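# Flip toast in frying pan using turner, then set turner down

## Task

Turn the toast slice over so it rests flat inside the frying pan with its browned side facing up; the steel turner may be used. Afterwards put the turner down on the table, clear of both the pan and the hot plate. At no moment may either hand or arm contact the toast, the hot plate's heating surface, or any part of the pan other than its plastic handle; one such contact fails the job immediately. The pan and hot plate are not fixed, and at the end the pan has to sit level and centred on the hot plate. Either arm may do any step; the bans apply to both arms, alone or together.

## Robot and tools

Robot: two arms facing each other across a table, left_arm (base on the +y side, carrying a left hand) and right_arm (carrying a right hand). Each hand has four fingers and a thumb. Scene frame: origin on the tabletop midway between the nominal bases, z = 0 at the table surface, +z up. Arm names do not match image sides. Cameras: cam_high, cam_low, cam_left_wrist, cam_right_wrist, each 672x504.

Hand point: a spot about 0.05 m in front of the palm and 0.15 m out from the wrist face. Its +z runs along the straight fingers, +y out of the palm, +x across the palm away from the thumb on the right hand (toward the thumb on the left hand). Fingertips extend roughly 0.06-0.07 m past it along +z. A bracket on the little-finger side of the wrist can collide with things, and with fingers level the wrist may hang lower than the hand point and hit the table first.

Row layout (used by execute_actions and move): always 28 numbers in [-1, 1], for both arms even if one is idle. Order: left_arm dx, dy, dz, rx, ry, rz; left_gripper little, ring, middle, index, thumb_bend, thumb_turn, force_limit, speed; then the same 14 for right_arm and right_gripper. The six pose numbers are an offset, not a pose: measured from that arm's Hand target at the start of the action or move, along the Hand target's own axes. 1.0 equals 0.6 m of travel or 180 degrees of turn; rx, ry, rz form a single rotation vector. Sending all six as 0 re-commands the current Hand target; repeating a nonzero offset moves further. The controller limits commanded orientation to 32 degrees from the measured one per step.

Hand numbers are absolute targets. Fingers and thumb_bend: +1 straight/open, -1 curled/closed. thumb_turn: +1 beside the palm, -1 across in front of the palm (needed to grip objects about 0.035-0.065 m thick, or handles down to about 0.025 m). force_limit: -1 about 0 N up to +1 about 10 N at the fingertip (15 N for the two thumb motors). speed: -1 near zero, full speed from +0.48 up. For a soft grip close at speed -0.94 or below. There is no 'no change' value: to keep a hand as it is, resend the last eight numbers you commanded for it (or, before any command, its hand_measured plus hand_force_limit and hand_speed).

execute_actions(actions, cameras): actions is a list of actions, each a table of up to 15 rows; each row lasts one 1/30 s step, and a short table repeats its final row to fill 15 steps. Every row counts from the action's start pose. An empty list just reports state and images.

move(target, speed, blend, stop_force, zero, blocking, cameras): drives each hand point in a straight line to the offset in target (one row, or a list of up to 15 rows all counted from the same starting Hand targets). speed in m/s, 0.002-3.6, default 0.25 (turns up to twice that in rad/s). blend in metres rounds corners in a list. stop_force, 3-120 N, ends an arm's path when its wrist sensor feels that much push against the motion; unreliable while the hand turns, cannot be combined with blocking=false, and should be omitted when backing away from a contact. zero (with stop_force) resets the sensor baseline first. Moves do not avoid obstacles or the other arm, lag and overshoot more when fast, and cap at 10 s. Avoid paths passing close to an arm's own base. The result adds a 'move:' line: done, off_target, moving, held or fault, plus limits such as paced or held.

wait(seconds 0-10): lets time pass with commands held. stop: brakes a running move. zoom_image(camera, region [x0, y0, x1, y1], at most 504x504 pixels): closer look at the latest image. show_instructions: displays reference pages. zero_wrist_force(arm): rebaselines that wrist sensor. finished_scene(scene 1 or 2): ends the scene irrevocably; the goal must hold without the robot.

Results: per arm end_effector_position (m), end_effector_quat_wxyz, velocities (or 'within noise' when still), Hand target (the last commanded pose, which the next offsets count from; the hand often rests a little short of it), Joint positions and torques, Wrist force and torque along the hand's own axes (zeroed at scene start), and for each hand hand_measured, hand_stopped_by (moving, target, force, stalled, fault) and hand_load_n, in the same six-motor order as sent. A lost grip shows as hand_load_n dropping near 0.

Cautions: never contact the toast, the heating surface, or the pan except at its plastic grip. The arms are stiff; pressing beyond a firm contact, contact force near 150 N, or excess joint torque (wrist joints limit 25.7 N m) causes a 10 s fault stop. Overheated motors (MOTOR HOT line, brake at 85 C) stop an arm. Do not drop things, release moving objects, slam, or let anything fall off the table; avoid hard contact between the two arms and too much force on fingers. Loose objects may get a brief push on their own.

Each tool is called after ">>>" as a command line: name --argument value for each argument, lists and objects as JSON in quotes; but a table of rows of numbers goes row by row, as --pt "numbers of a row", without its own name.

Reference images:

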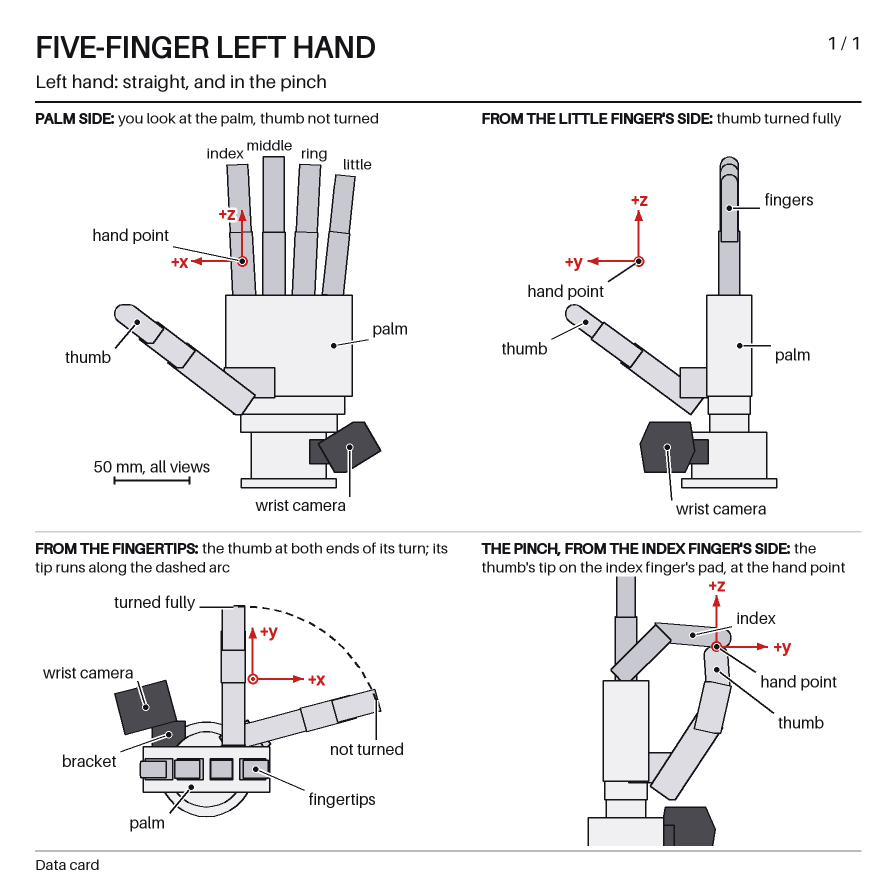

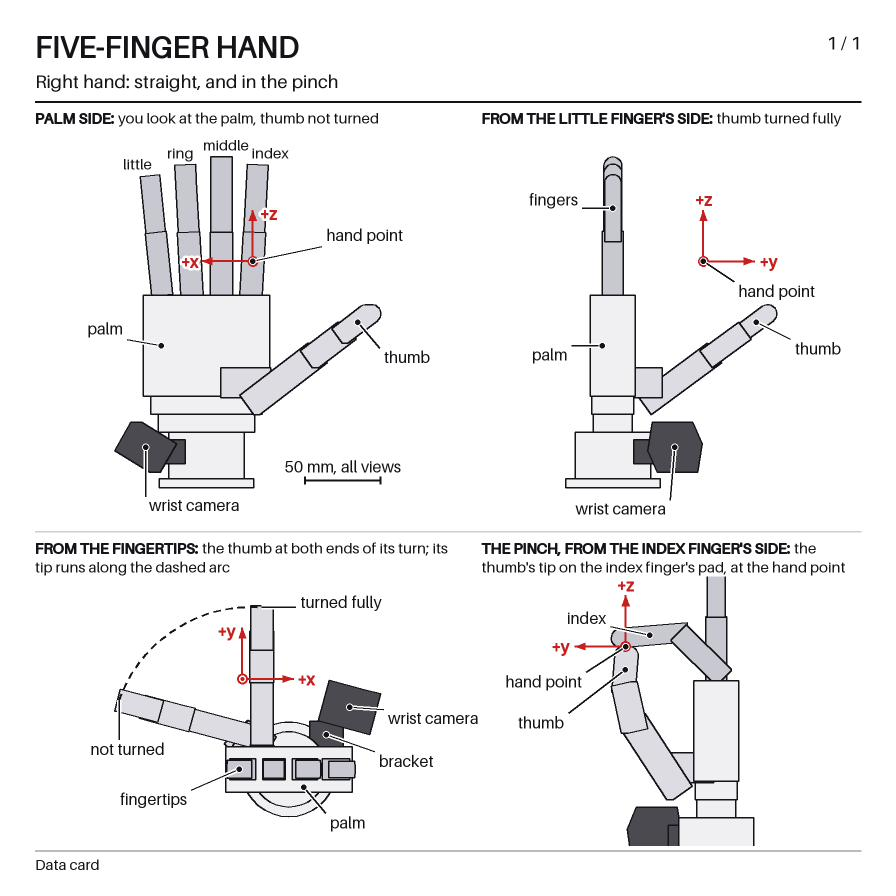

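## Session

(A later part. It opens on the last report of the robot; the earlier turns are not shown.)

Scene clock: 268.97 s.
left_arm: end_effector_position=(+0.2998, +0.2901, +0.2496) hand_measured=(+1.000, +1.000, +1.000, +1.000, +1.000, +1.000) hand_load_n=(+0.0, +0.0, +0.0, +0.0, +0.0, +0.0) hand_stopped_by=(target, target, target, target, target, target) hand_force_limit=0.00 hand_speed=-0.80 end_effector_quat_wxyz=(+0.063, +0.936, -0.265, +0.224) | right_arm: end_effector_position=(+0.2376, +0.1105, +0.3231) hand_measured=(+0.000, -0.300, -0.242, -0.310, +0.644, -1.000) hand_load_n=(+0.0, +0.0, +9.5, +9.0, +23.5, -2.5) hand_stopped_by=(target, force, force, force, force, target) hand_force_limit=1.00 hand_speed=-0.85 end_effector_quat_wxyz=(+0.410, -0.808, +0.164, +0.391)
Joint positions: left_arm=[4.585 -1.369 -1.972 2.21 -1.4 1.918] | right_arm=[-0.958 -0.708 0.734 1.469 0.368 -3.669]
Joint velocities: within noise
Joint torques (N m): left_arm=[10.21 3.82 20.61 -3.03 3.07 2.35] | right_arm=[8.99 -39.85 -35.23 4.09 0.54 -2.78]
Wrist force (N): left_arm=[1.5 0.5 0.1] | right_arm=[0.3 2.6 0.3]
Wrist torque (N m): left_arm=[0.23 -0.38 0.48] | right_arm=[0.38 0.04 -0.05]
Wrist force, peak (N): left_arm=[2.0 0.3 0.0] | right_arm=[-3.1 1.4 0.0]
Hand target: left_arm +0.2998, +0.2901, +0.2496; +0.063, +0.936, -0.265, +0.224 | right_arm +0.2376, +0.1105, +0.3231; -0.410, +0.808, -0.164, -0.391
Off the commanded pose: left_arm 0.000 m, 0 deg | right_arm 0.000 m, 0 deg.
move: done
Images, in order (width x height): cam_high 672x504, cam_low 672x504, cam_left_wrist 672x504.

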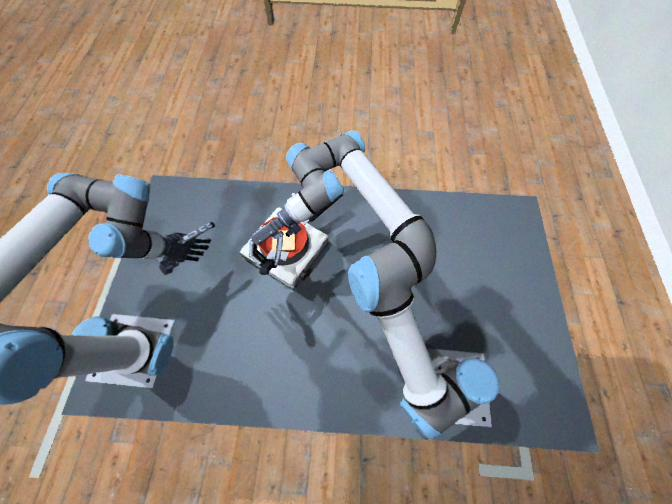

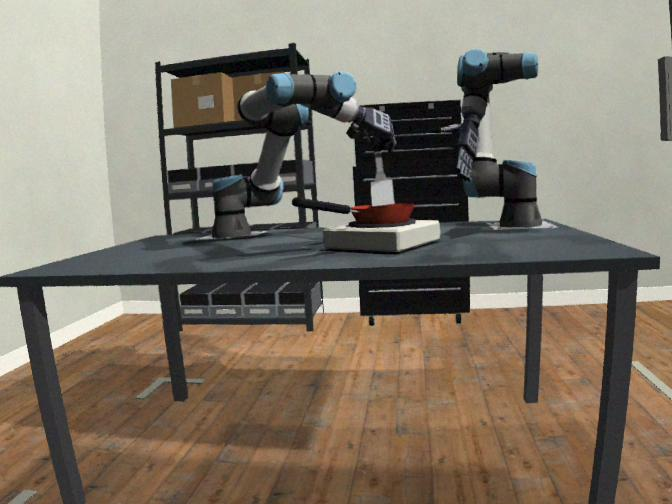

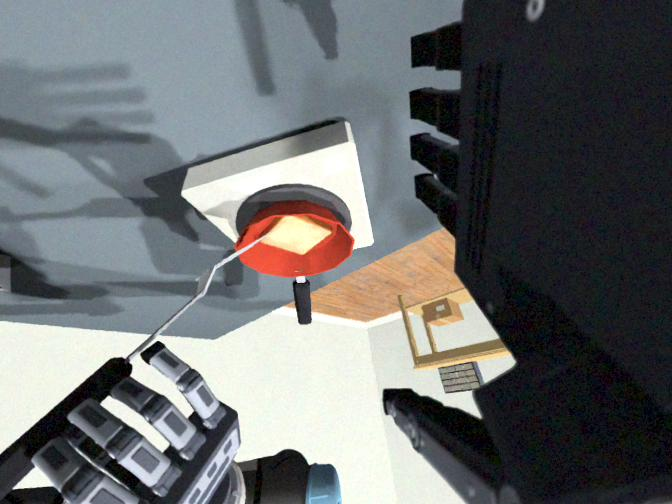

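>>> move --target '[0,0,0,0,0,0,1,1,1,1,1,1,0,-0.8,0.0255,0.0178,0.012,0,0,0,0,-0.7,-0.75,-0.75,0.15,-1,1,-0.85]' --speed 0.03 --stop_force 3 --cameras '["cam_high","cam_low","cam_left_wrist"]'

>>> zoom_image --camera "cam_low" --region '[330, 150, 430, 240]'

>>> zoom_image --camera "cam_left_wrist" --region '[220, 190, 360, 290]'

>>> zoom_image --camera "cam_high" --region '[245, 210, 325, 285]'

Scene clock: 276.10 s.
left_arm: end_effector_position=(+0.2998, +0.2901, +0.2496) hand_measured=(+1.000, +1.000, +1.000, +1.000, +1.000, +1.000) hand_load_n=(+0.0, +0.0, +0.0, +0.0, +0.0, +0.0) hand_stopped_by=(target, target, target, target, target, target) hand_force_limit=0.00 hand_speed=-0.80 end_effector_quat_wxyz=(+0.063, +0.936, -0.265, +0.224) | right_arm: end_effector_position=(+0.2376, +0.1105, +0.3030) hand_measured=(+0.000, -0.300, -0.242, -0.310, +0.644, -1.000) hand_load_n=(+0.0, +0.0, +9.5, +9.5, +23.0, -2.5) hand_stopped_by=(target, force, force, force, force, target) hand_force_limit=1.00 hand_speed=-0.85 end_effector_quat_wxyz=(+0.410, -0.808, +0.164, +0.391)
Joint positions: left_arm=[4.585 -1.369 -1.972 2.21 -1.4 1.918] | right_arm=[-0.958 -0.704 0.778 1.421 0.368 -3.669]
Joint velocities: within noise
Joint torques (N m): left_arm=[8.59 3.46 15.82 -2.86 3.13 2.38] | right_arm=[-2.25 -49.04 -5.35 0.8 -2.9 2.45]
Wrist force (N): left_arm=[1.5 0.6 0.4] | right_arm=[0.5 2.3 0.2]
Wrist torque (N m): left_arm=[0.23 -0.37 0.47] | right_arm=[0.37 0.00 -0.09]
Wrist force, peak (N): left_arm=[2.0 0.5 -0.1] | right_arm=[0.5 2.9 0.0]
Hand target: left_arm +0.2998, +0.2901, +0.2496; +0.063, +0.936, -0.265, +0.224 | right_arm +0.2376, +0.1105, +0.3031; -0.410, +0.808, -0.164, -0.391
Off the commanded pose: left_arm 0.000 m, 0 deg | right_arm 0.000 m, 0 deg.
move: done
Images, in order (width x height): cam_high 672x504, cam_low 672x504, cam_left_wrist 672x504.

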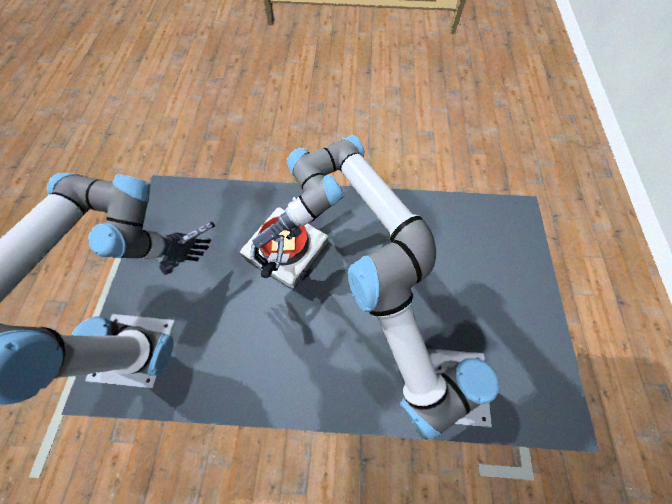

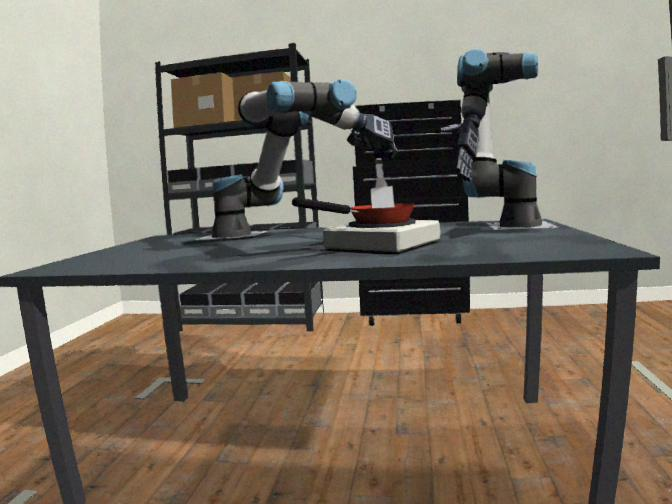

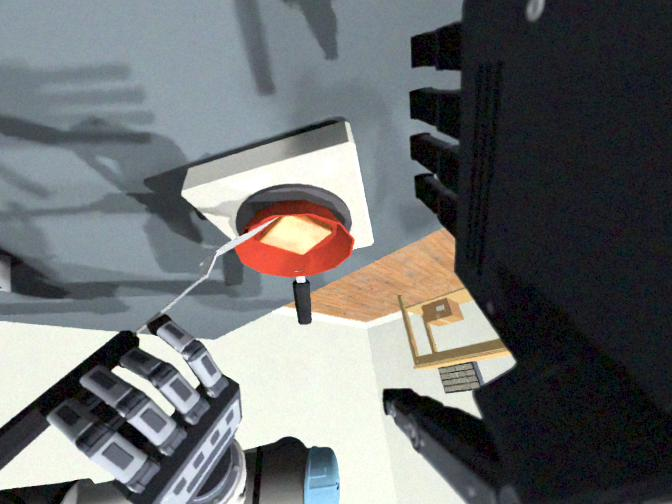

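Scaled by 5.040.

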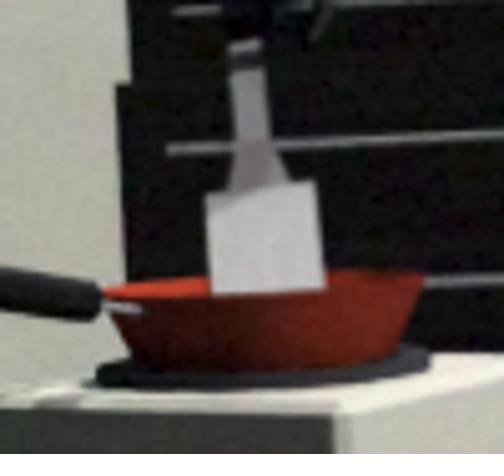

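Scaled by 3.600.

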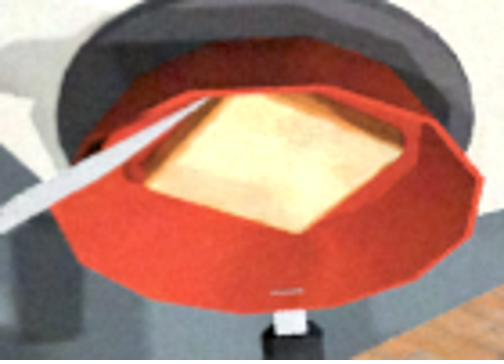

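Scaled by 6.300.

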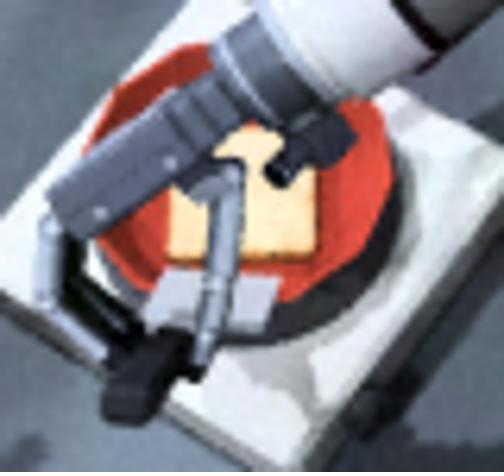

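>>> move --target '[0,0,0,0,0,0,1,1,1,1,1,1,0,-0.8,0,0.0149,-0.0221,-0.017,-0.0118,-0.008,0,-0.7,-0.75,-0.75,0.15,-1,1,-0.85]' --speed 0.04 --cameras '["cam_high"]'

>>> move --target '[0,0,0,0,0,0,1,1,1,1,1,1,0,-0.8,0.0358,0.0249,0.0168,0,0,0,0,-0.7,-0.75,-0.75,0.15,-1,1,-0.85]' --speed 0.015 --stop_force 3 --cameras '["cam_high","cam_low","cam_left_wrist"]'

>>> zoom_image --camera "cam_low" --region '[330, 150, 430, 240]'

>>> zoom_image --camera "cam_left_wrist" --region '[220, 190, 360, 290]'

>>> zoom_image --camera "cam_high" --region '[245, 210, 325, 285]'

Scene clock: 289.13 s.
left_arm: end_effector_position=(+0.2998, +0.2901, +0.2496) hand_measured=(+1.000, +1.000, +1.000, +1.000, +1.000, +1.000) hand_load_n=(+0.0, +0.0, +0.0, +0.0, +0.0, +0.0) hand_stopped_by=(target, target, target, target, target, target) hand_force_limit=0.00 hand_speed=-0.80 end_effector_quat_wxyz=(+0.063, +0.936, -0.265, +0.224) | right_arm: end_effector_position=(+0.2389, +0.0946, +0.3030) hand_measured=(+0.000, -0.300, -0.242, -0.310, +0.644, -1.000) hand_load_n=(+0.0, +0.5, +9.0, +9.0, +23.5, -2.5) hand_stopped_by=(target, force, force, force, force, target) hand_force_limit=1.00 hand_speed=-0.85 end_effector_quat_wxyz=(+0.396, -0.813, +0.136, +0.405)
Joint positions: left_arm=[4.585 -1.369 -1.972 2.21 -1.4 1.918] | right_arm=[-0.973 -0.679 0.787 1.605 0.371 -3.903]
Joint velocities: within noise
Joint torques (N m): left_arm=[9.15 4.86 10.14 -2.4 3.08 2.42] | right_arm=[-10.78 -41.87 -9.73 4.41 0.44 -2.94]
Wrist force (N): left_arm=[1.7 0.1 -0.1] | right_arm=[0.4 2.4 0.0]
Wrist torque (N m): left_arm=[0.18 -0.41 0.51] | right_arm=[0.38 0.02 -0.07]
Wrist force, peak (N): left_arm=[1.9 0.6 0.1] | right_arm=[0.6 2.6 -0.1]
Hand target: left_arm +0.2998, +0.2901, +0.2496; +0.063, +0.936, -0.265, +0.224 | right_arm +0.2389, +0.0946, +0.3031; -0.396, +0.813, -0.135, -0.405
Off the commanded pose: left_arm 0.000 m, 0 deg | right_arm 0.000 m, 0 deg.
move: done
Images, in order (width x height): cam_high 672x504.

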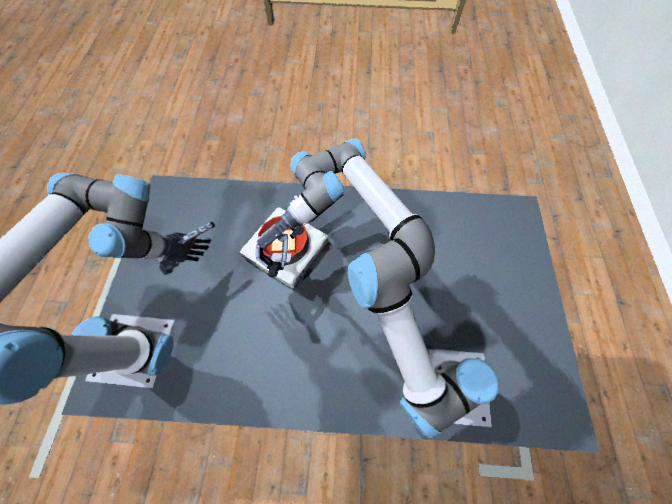

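Scene clock: 291.73 s.
left_arm: end_effector_position=(+0.2998, +0.2901, +0.2496) hand_measured=(+1.000, +1.000, +1.000, +1.000, +1.000, +1.000) hand_load_n=(+0.0, +0.0, +0.0, +0.0, +0.0, +0.0) hand_stopped_by=(target, target, target, target, target, target) hand_force_limit=0.00 hand_speed=-0.80 end_effector_quat_wxyz=(+0.063, +0.936, -0.265, +0.224) | right_arm: end_effector_position=(+0.2390, +0.0946, +0.2821) hand_measured=(+0.000, -0.300, -0.242, -0.310, +0.644, -1.000) hand_load_n=(+0.0, -1.5, +11.0, +11.5, +22.5, -3.0) hand_stopped_by=(target, force, force, force, force, target) hand_force_limit=1.00 hand_speed=-0.85 end_effector_quat_wxyz=(+0.396, -0.813, +0.136, +0.405)
Joint positions: left_arm=[4.585 -1.369 -1.972 2.21 -1.4 1.918] | right_arm=[-0.973 -0.67 0.824 1.559 0.371 -3.903]
Joint velocities: within noise
Joint torques (N m): left_arm=[9.6 6.35 8.04 -2.53 3.02 2.31] | right_arm=[2.67 -67.2 -33.02 4.7 0.34 -1.87]
Wrist force (N): left_arm=[1.6 0.5 0.1] | right_arm=[1.0 0.6 -0.4]
Wrist torque (N m): left_arm=[0.23 -0.39 0.48] | right_arm=[0.27 0.12 -0.43]
Wrist force, peak (N): left_arm=[1.9 0.4 0.1] | right_arm=[0.2 2.4 0.2]
Hand target: left_arm +0.2998, +0.2901, +0.2496; +0.063, +0.936, -0.265, +0.224 | right_arm +0.2390, +0.0946, +0.2821; -0.396, +0.813, -0.136, -0.405 (not the last commanded pose)
Off the commanded pose: left_arm 0.000 m, 0 deg | right_arm 0.007 m, 0 deg.
move: contact (right_arm)
Images, in order (width x height): cam_high 672x504, cam_low 672x504, cam_left_wrist 672x504.

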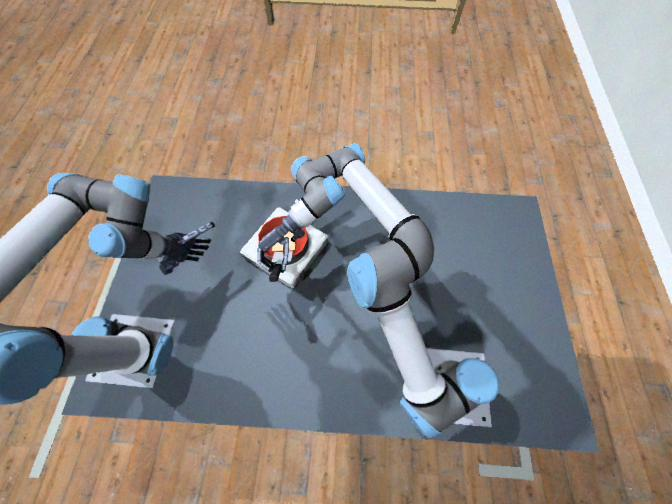

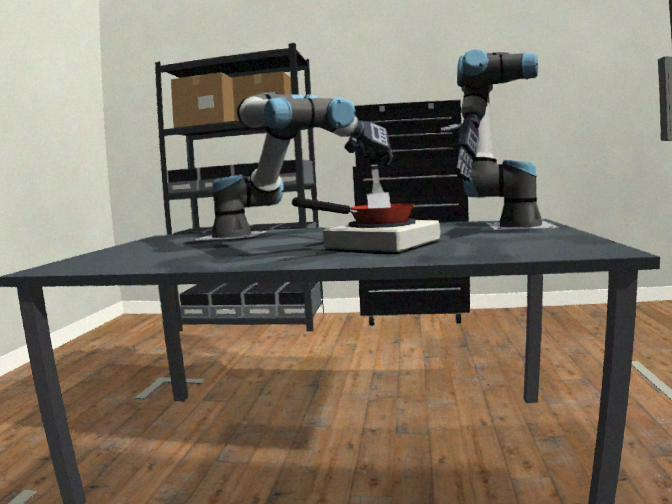

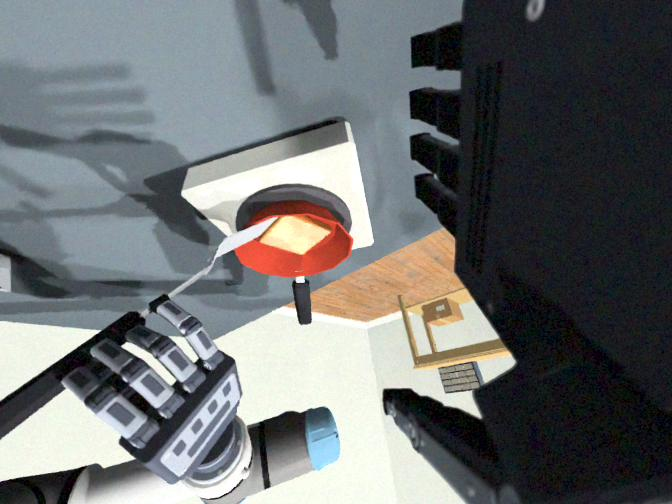

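Scaled by 5.040.

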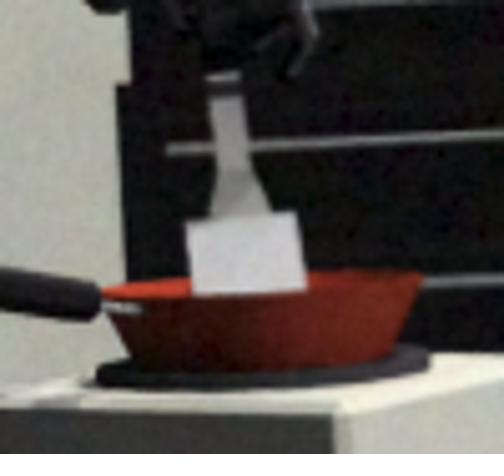

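Scaled by 3.600.

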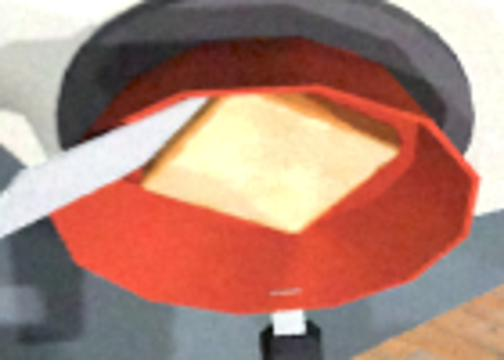

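Scaled by 6.300.

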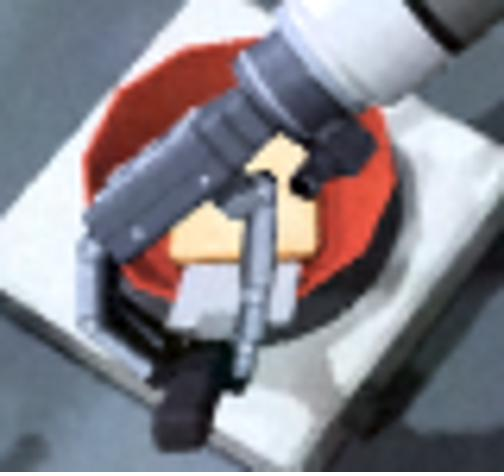

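>>> move --target '[0,0,0,0,0,0,1,1,1,1,1,1,0,-0.8,0.016,-0.0159,-0.0107,0,0,0,0,-0.7,-0.75,-0.75,0.15,-1,1,-0.85]' --speed 0.01 --stop_force 3 --cameras '["cam_high","cam_left_wrist"]'

>>> zoom_image --camera "cam_left_wrist" --region '[220, 190, 360, 290]'

>>> zoom_image --camera "cam_high" --region '[245, 210, 325, 285]'

Scene clock: 301.57 s.
left_arm: end_effector_position=(+0.2998, +0.2901, +0.2496) hand_measured=(+1.000, +1.000, +1.000, +1.000, +1.000, +1.000) hand_load_n=(+0.0, +0.0, +0.0, +0.0, +0.0, +0.0) hand_stopped_by=(target, target, target, target, target, target) hand_force_limit=0.00 hand_speed=-0.80 end_effector_quat_wxyz=(+0.063, +0.936, -0.265, +0.224) | right_arm: end_effector_position=(+0.2538, +0.0969, +0.2822) hand_measured=(+0.000, -0.300, -0.242, -0.310, +0.644, -1.000) hand_load_n=(+0.0, +1.0, +10.0, +7.5, +23.5, -2.0) hand_stopped_by=(target, force, force, force, force, target) hand_force_limit=1.00 hand_speed=-0.85 end_effector_quat_wxyz=(+0.396, -0.813, +0.136, +0.405)
Joint positions: left_arm=[4.585 -1.369 -1.972 2.21 -1.4 1.918] | right_arm=[-0.983 -0.629 0.754 1.613 0.372 -3.929]
Joint velocities: within noise
Joint torques (N m): left_arm=[7.09 6.28 7.76 -1.89 2.86 2.44] | right_arm=[-10.46 -43.23 -33.84 4.38 0.43 -2.8]
Wrist force (N): left_arm=[1.5 0.6 0.0] | right_arm=[0.1 2.4 0.3]
Wrist torque (N m): left_arm=[0.27 -0.39 0.48] | right_arm=[0.36 0.04 -0.06]
Wrist force, peak (N): left_arm=[2.0 0.6 0.1] | right_arm=[0.2 2.7 0.5]
Hand target: left_arm +0.2998, +0.2901, +0.2496; +0.063, +0.936, -0.265, +0.224 | right_arm +0.2538, +0.0969, +0.2822; -0.396, +0.813, -0.136, -0.405
Off the commanded pose: left_arm 0.000 m, 0 deg | right_arm 0.000 m, 0 deg.
move: done
Images, in order (width x height): cam_high 672x504, cam_left_wrist 672x504.

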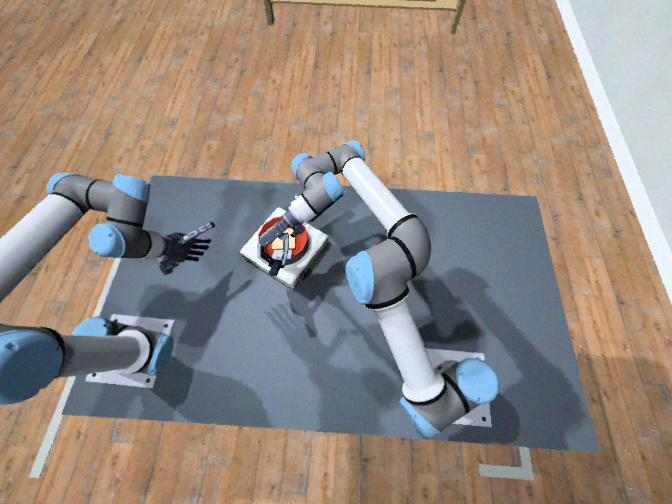

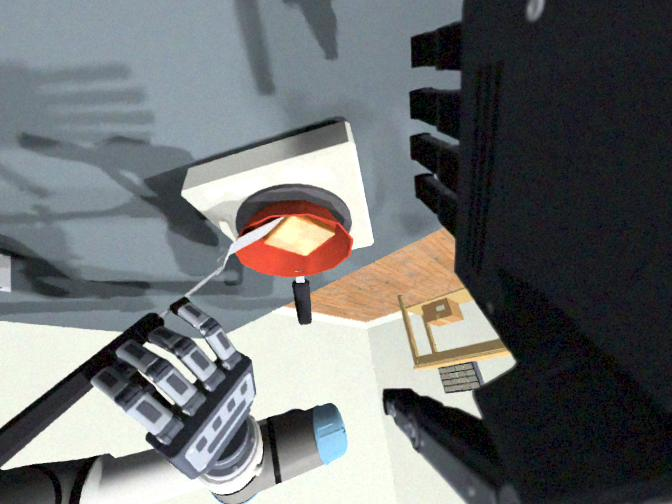

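Scaled by 3.600.

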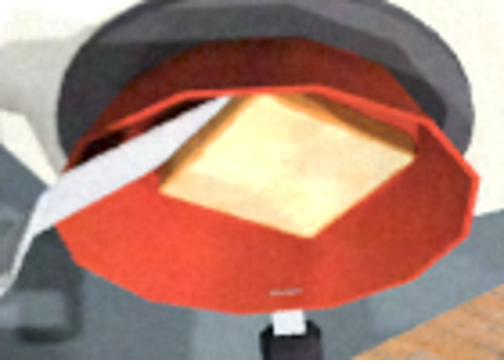

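Scaled by 6.300.

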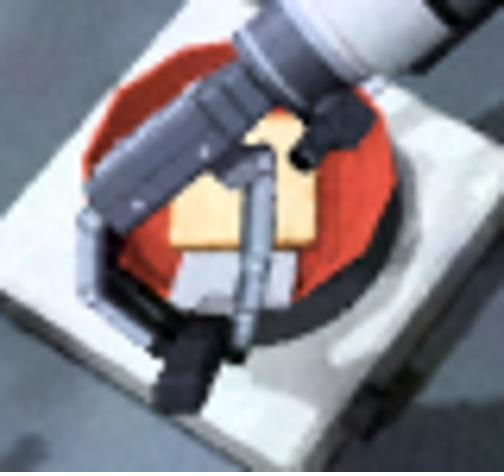

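>>> move --target '[0,0,0,0,0,0,1,1,1,1,1,1,0,-0.8,0.0107,-0.0106,-0.0071,0,0,0,0,-0.7,-0.75,-0.75,0.15,-1,1,-0.85]' --speed 0.01 --stop_force 3 --cameras '["cam_high","cam_left_wrist","cam_low"]'

>>> zoom_image --camera "cam_left_wrist" --region '[220, 190, 360, 290]'

>>> zoom_image --camera "cam_low" --region '[330, 150, 430, 240]'

Scene clock: 309.10 s.
left_arm: end_effector_position=(+0.2998, +0.2901, +0.2496) hand_measured=(+1.000, +1.000, +1.000, +1.000, +1.000, +1.000) hand_load_n=(+0.0, +0.0, +0.0, +0.0, +0.0, +0.0) hand_stopped_by=(target, target, target, target, target, target) hand_force_limit=0.00 hand_speed=-0.80 end_effector_quat_wxyz=(+0.063, +0.936, -0.265, +0.224) | right_arm: end_effector_position=(+0.2636, +0.0985, +0.2822) hand_measured=(+0.000, -0.300, -0.242, -0.310, +0.644, -1.000) hand_load_n=(+0.0, +1.0, +10.0, +7.5, +23.5, -2.0) hand_stopped_by=(target, force, force, force, force, target) hand_force_limit=1.00 hand_speed=-0.85 end_effector_quat_wxyz=(+0.396, -0.813, +0.136, +0.405)
Joint positions: left_arm=[4.585 -1.369 -1.972 2.21 -1.4 1.918] | right_arm=[-0.989 -0.6 0.704 1.651 0.373 -3.946]
Joint velocities: within noise
Joint torques (N m): left_arm=[9.38 7.97 8.8 -1.7 2.81 2.4] | right_arm=[-11.63 -43.8 -34 4.19 0.54 -3.01]
Wrist force (N): left_arm=[1.7 0.6 0.1] | right_arm=[-0.2 2.4 0.3]
Wrist torque (N m): left_arm=[0.24 -0.41 0.49] | right_arm=[0.37 0.01 -0.01]
Wrist force, peak (N): left_arm=[1.9 0.5 0.1] | right_arm=[0.3 2.9 0.5]
Hand target: left_arm +0.2998, +0.2901, +0.2496; +0.063, +0.936, -0.265, +0.224 | right_arm +0.2636, +0.0985, +0.2822; -0.396, +0.813, -0.136, -0.405
Off the commanded pose: left_arm 0.000 m, 0 deg | right_arm 0.000 m, 0 deg.
move: done
Images, in order (width x height): cam_high 672x504, cam_low 672x504, cam_left_wrist 672x504.

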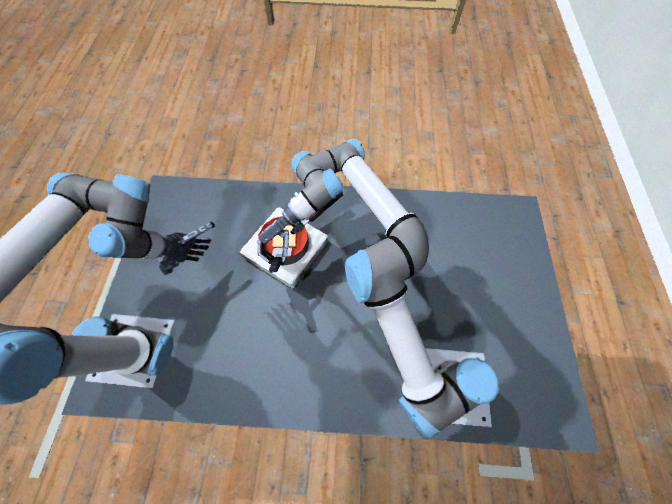

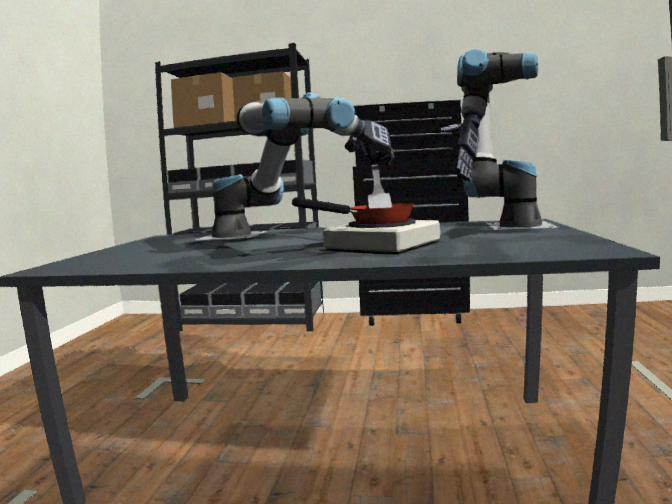

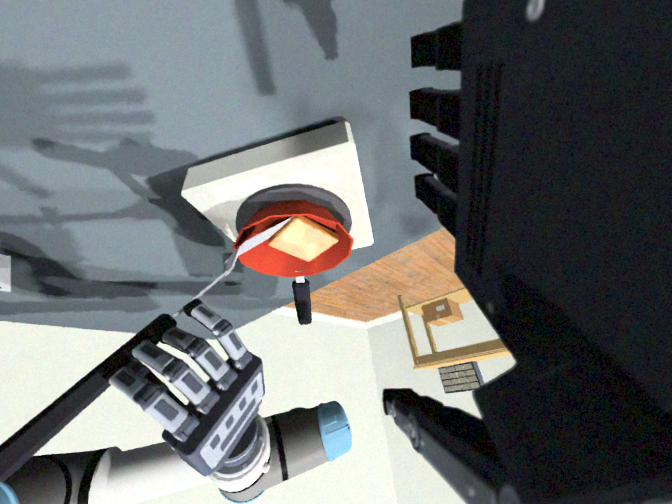

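Scaled by 3.600.

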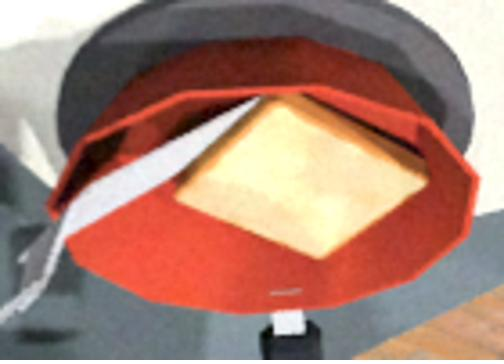

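Scaled by 5.040.

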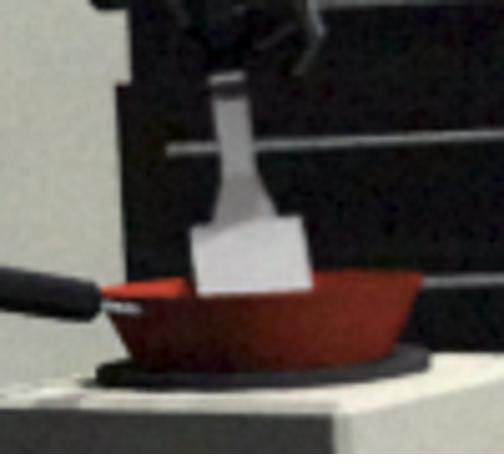

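>>> move --target '[0,0,0,0,0,0,1,1,1,1,1,1,0,-0.8,-0.0264,0.0033,0.0023,0,-0.0124,0.0184,0,-0.7,-0.75,-0.75,0.15,-1,1,-0.85]' --speed 0.03 --cameras '[]'

>>> move --target '[0,0,0,0,0,0,1,1,1,1,1,1,0,-0.8,0.0135,0.0081,0.0055,0,0,0,0,-0.7,-0.75,-0.75,0.15,-1,1,-0.85]' --speed 0.01 --stop_force 3 --cameras '["cam_high","cam_left_wrist"]'

>>> zoom_image --camera "cam_left_wrist" --region '[220, 190, 360, 290]'

>>> zoom_image --camera "cam_high" --region '[245, 210, 325, 285]'

Scene clock: 318.20 s.
left_arm: end_effector_position=(+0.2998, +0.2901, +0.2496) hand_measured=(+1.000, +1.000, +1.000, +1.000, +1.000, +1.000) hand_load_n=(+0.0, +0.0, +0.0, +0.0, +0.0, -0.5) hand_stopped_by=(target, target, target, target, target, target) hand_force_limit=0.00 hand_speed=-0.80 end_effector_quat_wxyz=(+0.063, +0.936, -0.265, +0.224) | right_arm: end_effector_position=(+0.2518, +0.0967, +0.2927) hand_measured=(+0.000, -0.300, -0.242, -0.310, +0.644, -1.000) hand_load_n=(+0.0, +0.0, +10.0, +9.5, +23.0, -2.5) hand_stopped_by=(target, force, force, force, force, target) hand_force_limit=1.00 hand_speed=-0.85 end_effector_quat_wxyz=(+0.386, -0.801, +0.151, +0.432)
Joint positions: left_arm=[4.585 -1.369 -1.972 2.21 -1.4 1.918] | right_arm=[-0.985 -0.619 0.759 1.684 0.346 -3.954]
Joint velocities: within noise
Joint torques (N m): left_arm=[10.35 7.96 8.43 -1.43 2.65 2.46] | right_arm=[8.89 -68.88 -5.36 4.4 -3.29 -2.87]
Wrist force (N): left_arm=[1.7 0.3 0.1] | right_arm=[0.5 1.8 -0.1]
Wrist torque (N m): left_arm=[0.22 -0.41 0.50] | right_arm=[0.33 0.10 -0.21]
Wrist force, peak (N): left_arm=[1.9 0.7 0.2] | right_arm=[-0.4 2.7 0.2]
Hand target: left_arm +0.2998, +0.2901, +0.2496; +0.063, +0.936, -0.265, +0.224 | right_arm +0.2517, +0.0967, +0.2928; -0.386, +0.801, -0.151, -0.432
Off the commanded pose: left_arm 0.000 m, 0 deg | right_arm 0.000 m, 0 deg.
move: done
No camera images: "cameras" was empty.

Scene clock: 320.17 s.
left_arm: end_effector_position=(+0.2998, +0.2901, +0.2496) hand_measured=(+1.000, +1.000, +1.000, +1.000, +1.000, +1.000) hand_load_n=(+0.0, +0.0, +0.0, +0.0, +0.0, +0.0) hand_stopped_by=(target, target, target, target, target, target) hand_force_limit=0.00 hand_speed=-0.80 end_effector_quat_wxyz=(+0.063, +0.936, -0.265, +0.224) | right_arm: end_effector_position=(+0.2517, +0.0967, +0.2864) hand_measured=(+0.000, -0.300, -0.242, -0.310, +0.644, -1.000) hand_load_n=(+0.0, -2.0, +10.5, +12.0, +22.5, -2.5) hand_stopped_by=(target, force, force, force, force, target) hand_force_limit=1.00 hand_speed=-0.85 end_effector_quat_wxyz=(+0.386, -0.801, +0.151, +0.432)
Joint positions: left_arm=[4.585 -1.369 -1.972 2.21 -1.4 1.918] | right_arm=[-0.985 -0.615 0.769 1.671 0.345 -3.954]
Joint velocities: within noise
Joint torques (N m): left_arm=[8.1 8.23 7.83 -1.36 2.9 2.46] | right_arm=[3.07 -68.58 -33.09 4.62 -0.34 -1.77]
Wrist force (N): left_arm=[1.7 0.5 -0.1] | right_arm=[0.5 0.8 -0.4]
Wrist torque (N m): left_arm=[0.25 -0.41 0.49] | right_arm=[0.31 0.15 -0.43]
Wrist force, peak (N): left_arm=[1.9 0.4 0.4] | right_arm=[-3.3 0.1 -0.1]
Hand target: left_arm +0.2998, +0.2901, +0.2496; +0.063, +0.936, -0.265, +0.224 | right_arm +0.2517, +0.0967, +0.2864; -0.386, +0.801, -0.151, -0.432 (not the last commanded pose)
Off the commanded pose: left_arm 0.000 m, 0 deg | right_arm 0.004 m, 0 deg.
move: contact (right_arm)
Images, in order (width x height): cam_high 672x504, cam_left_wrist 672x504.

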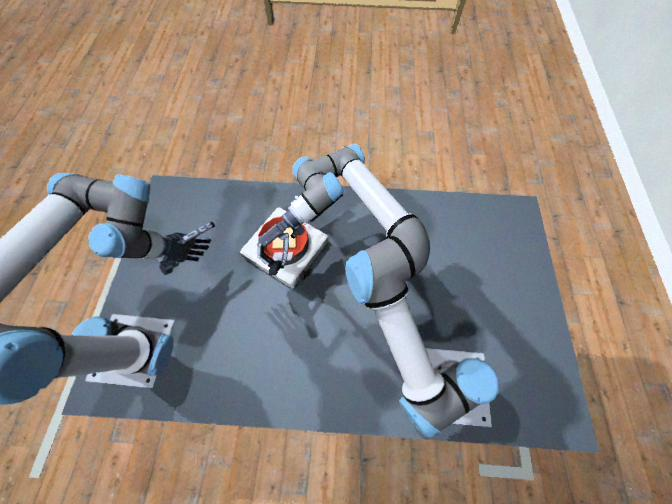

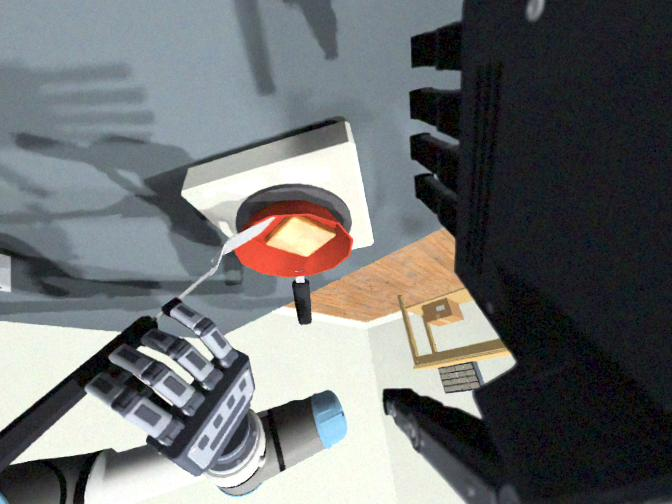

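Scaled by 3.600.

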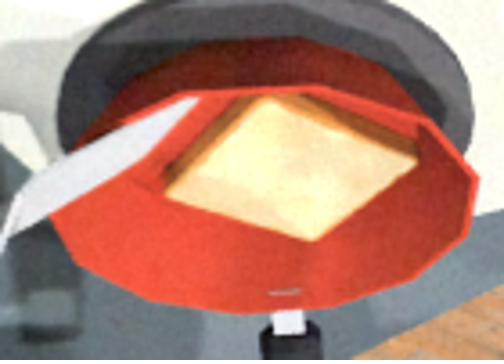

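Scaled by 6.300.

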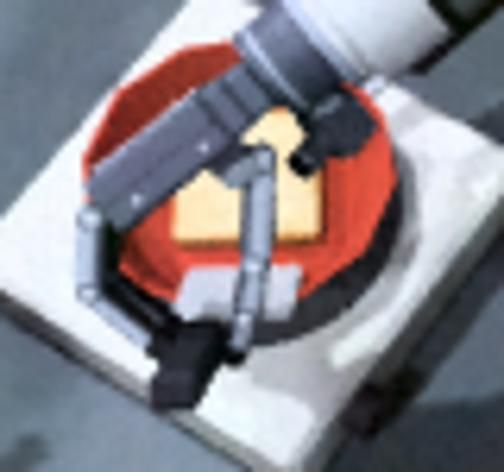

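>>> execute_actions --actions '[[[0,0,0,0,0,0,1,1,1,1,1,1,0,-0.8,0.0424,-0.0463,-0.0311,0,0,0,0,-0.7,-0.75,-0.75,0.15,-1,1,-0.85],[0,0,0,0,0,0,1,1,1,1,1,1,0,-0.8,0.0424,-0.0463,-0.0311,0,0,0,0,-0.7,-0.75,-0.75,0.15,-1,1,-0.85],[0,0,0,0,0,0,1,1,1,1,1,1,0,-0.8,0.0424,-0.0463,-0.0311,0,0,0,0,-0.7,-0.75,-0.75,0.15,-1,1,-0.85],[0,0,0,0,0,0,1,1,1,1,1,1,0,-0.8,0.0424,-0.0463,-0.0311,0,0,0,0,-0.7,-0.75,-0.75,0.15,-1,1,-0.85],[0,0,0,0,0,0,1,1,1,1,1,1,0,-0.8,0.024,-0.0231,-0.0156,0,0,0,0,-0.7,-0.75,-0.75,0.15,-1,1,-0.85]]]' --cameras '["cam_high","cam_left_wrist","cam_low"]'

>>> zoom_image --camera "cam_left_wrist" --region '[220, 190, 360, 290]'

>>> zoom_image --camera "cam_high" --region '[245, 210, 325, 285]'

>>> zoom_image --camera "cam_low" --region '[330, 150, 430, 240]'

Scene clock: 328.57 s.
left_arm: end_effector_position=(+0.2998, +0.2901, +0.2496) hand_measured=(+1.000, +1.000, +1.000, +1.000, +1.000, +1.000) hand_load_n=(+0.0, +0.0, +0.0, +0.0, -0.5, +0.0) hand_stopped_by=(target, target, target, target, target, target) hand_force_limit=0.00 hand_speed=-0.80 end_effector_quat_wxyz=(+0.063, +0.936, -0.265, +0.224) | right_arm: end_effector_position=(+0.2735, +0.1001, +0.2846) hand_measured=(+0.000, -0.300, -0.242, -0.310, +0.644, -1.000) hand_load_n=(+0.0, +1.5, +8.0, +8.5, +22.5, +1.5) hand_stopped_by=(target, force, force, force, force, target) hand_force_limit=1.00 hand_speed=-0.85 end_effector_quat_wxyz=(+0.386, -0.801, +0.151, +0.432)
Joint positions: left_arm=[4.585 -1.369 -1.972 2.21 -1.4 1.918] | right_arm=[-0.999 -0.551 0.658 1.752 0.349 -3.991]
Joint velocities: within noise
Joint torques (N m): left_arm=[8.82 9.24 8.7 -1.23 2.94 2.37] | right_arm=[8.94 -44.85 -33.41 4.16 0.5 -2.71]
Wrist force (N): left_arm=[1.8 0.5 0.2] | right_arm=[0.2 2.3 -0.2]
Wrist torque (N m): left_arm=[0.23 -0.41 0.50] | right_arm=[0.39 0.11 -0.07]
Wrist force, peak (N): left_arm=[1.9 0.4 0.2] | right_arm=[-7.4 2.1 3.3]
Hand target: left_arm +0.2998, +0.2901, +0.2496; +0.063, +0.936, -0.265, +0.224 | right_arm +0.2735, +0.1001, +0.2846; -0.386, +0.801, -0.151, -0.432
Off the commanded pose: left_arm 0.000 m, 0 deg | right_arm 0.000 m, 0 deg.
Step readings (end_effector_position of left_arm | right_arm):
0: (+0.2998, +0.2901, +0.2496) | (+0.2517, +0.0967, +0.2864)
1: (+0.2998, +0.2901, +0.2496) | (+0.2517, +0.0967, +0.2864)
2: (+0.2998, +0.2901, +0.2496) | (+0.2533, +0.0964, +0.2860)
4: (+0.2998, +0.2901, +0.2496) | (+0.2688, +0.0958, +0.2832)
8: (+0.2998, +0.2901, +0.2496) | (+0.2770, +0.0984, +0.2848)
15: (+0.2998, +0.2901, +0.2496) | (+0.2738, +0.0999, +0.2846)
Images, in order (width x height): cam_high 672x504, cam_low 672x504, cam_left_wrist 672x504.

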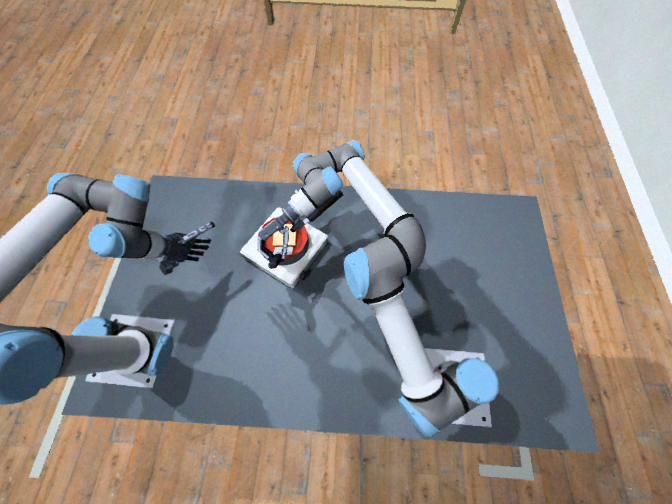

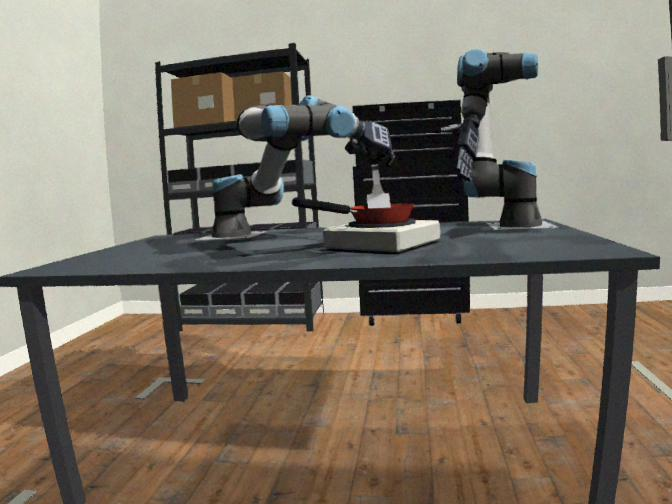

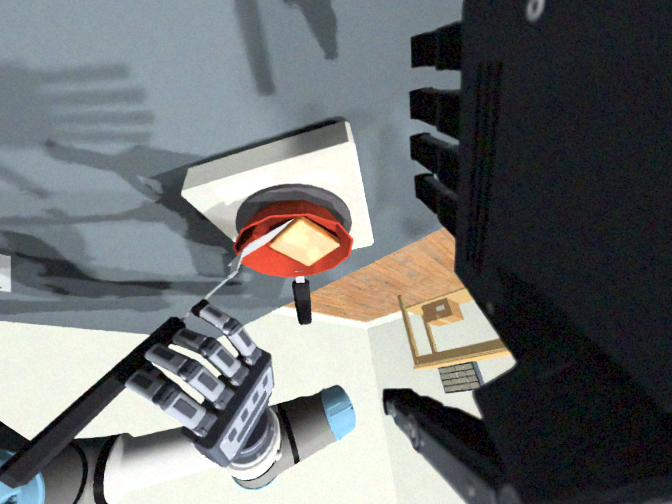

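Scaled by 3.600.

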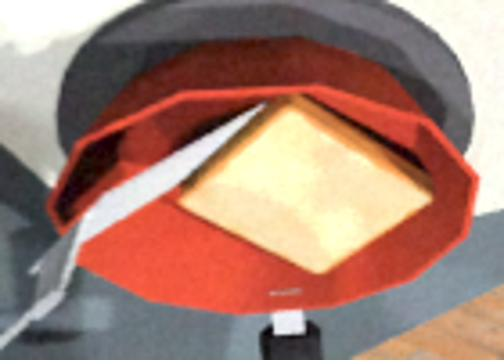

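Scaled by 6.300.

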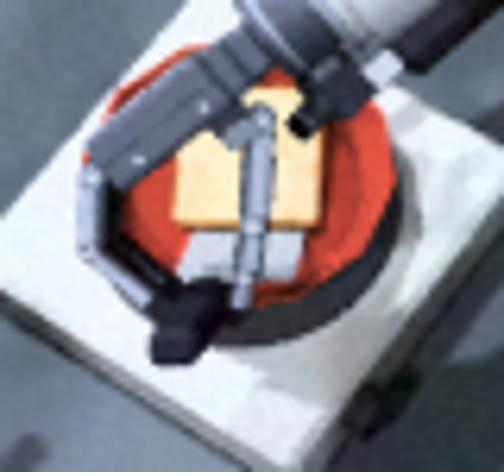

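Scaled by 5.040.

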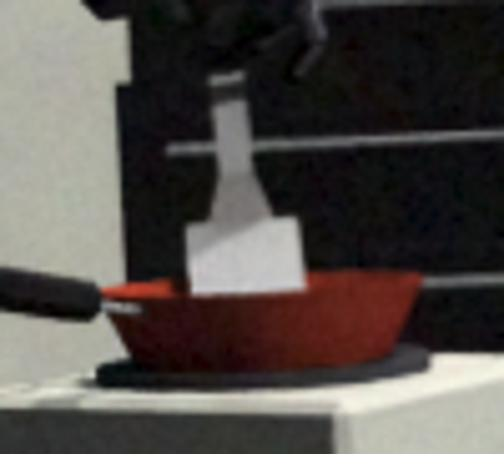

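>>> zoom_image --camera "cam_left_wrist" --region '[255, 205, 345, 270]'

Scaled by 5.600.

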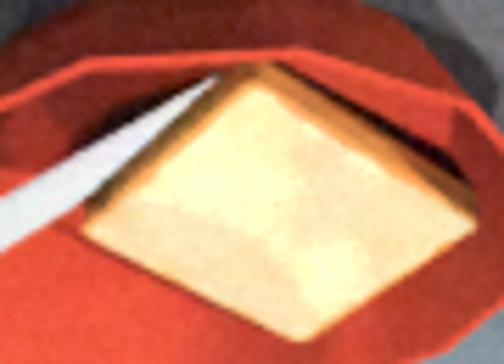

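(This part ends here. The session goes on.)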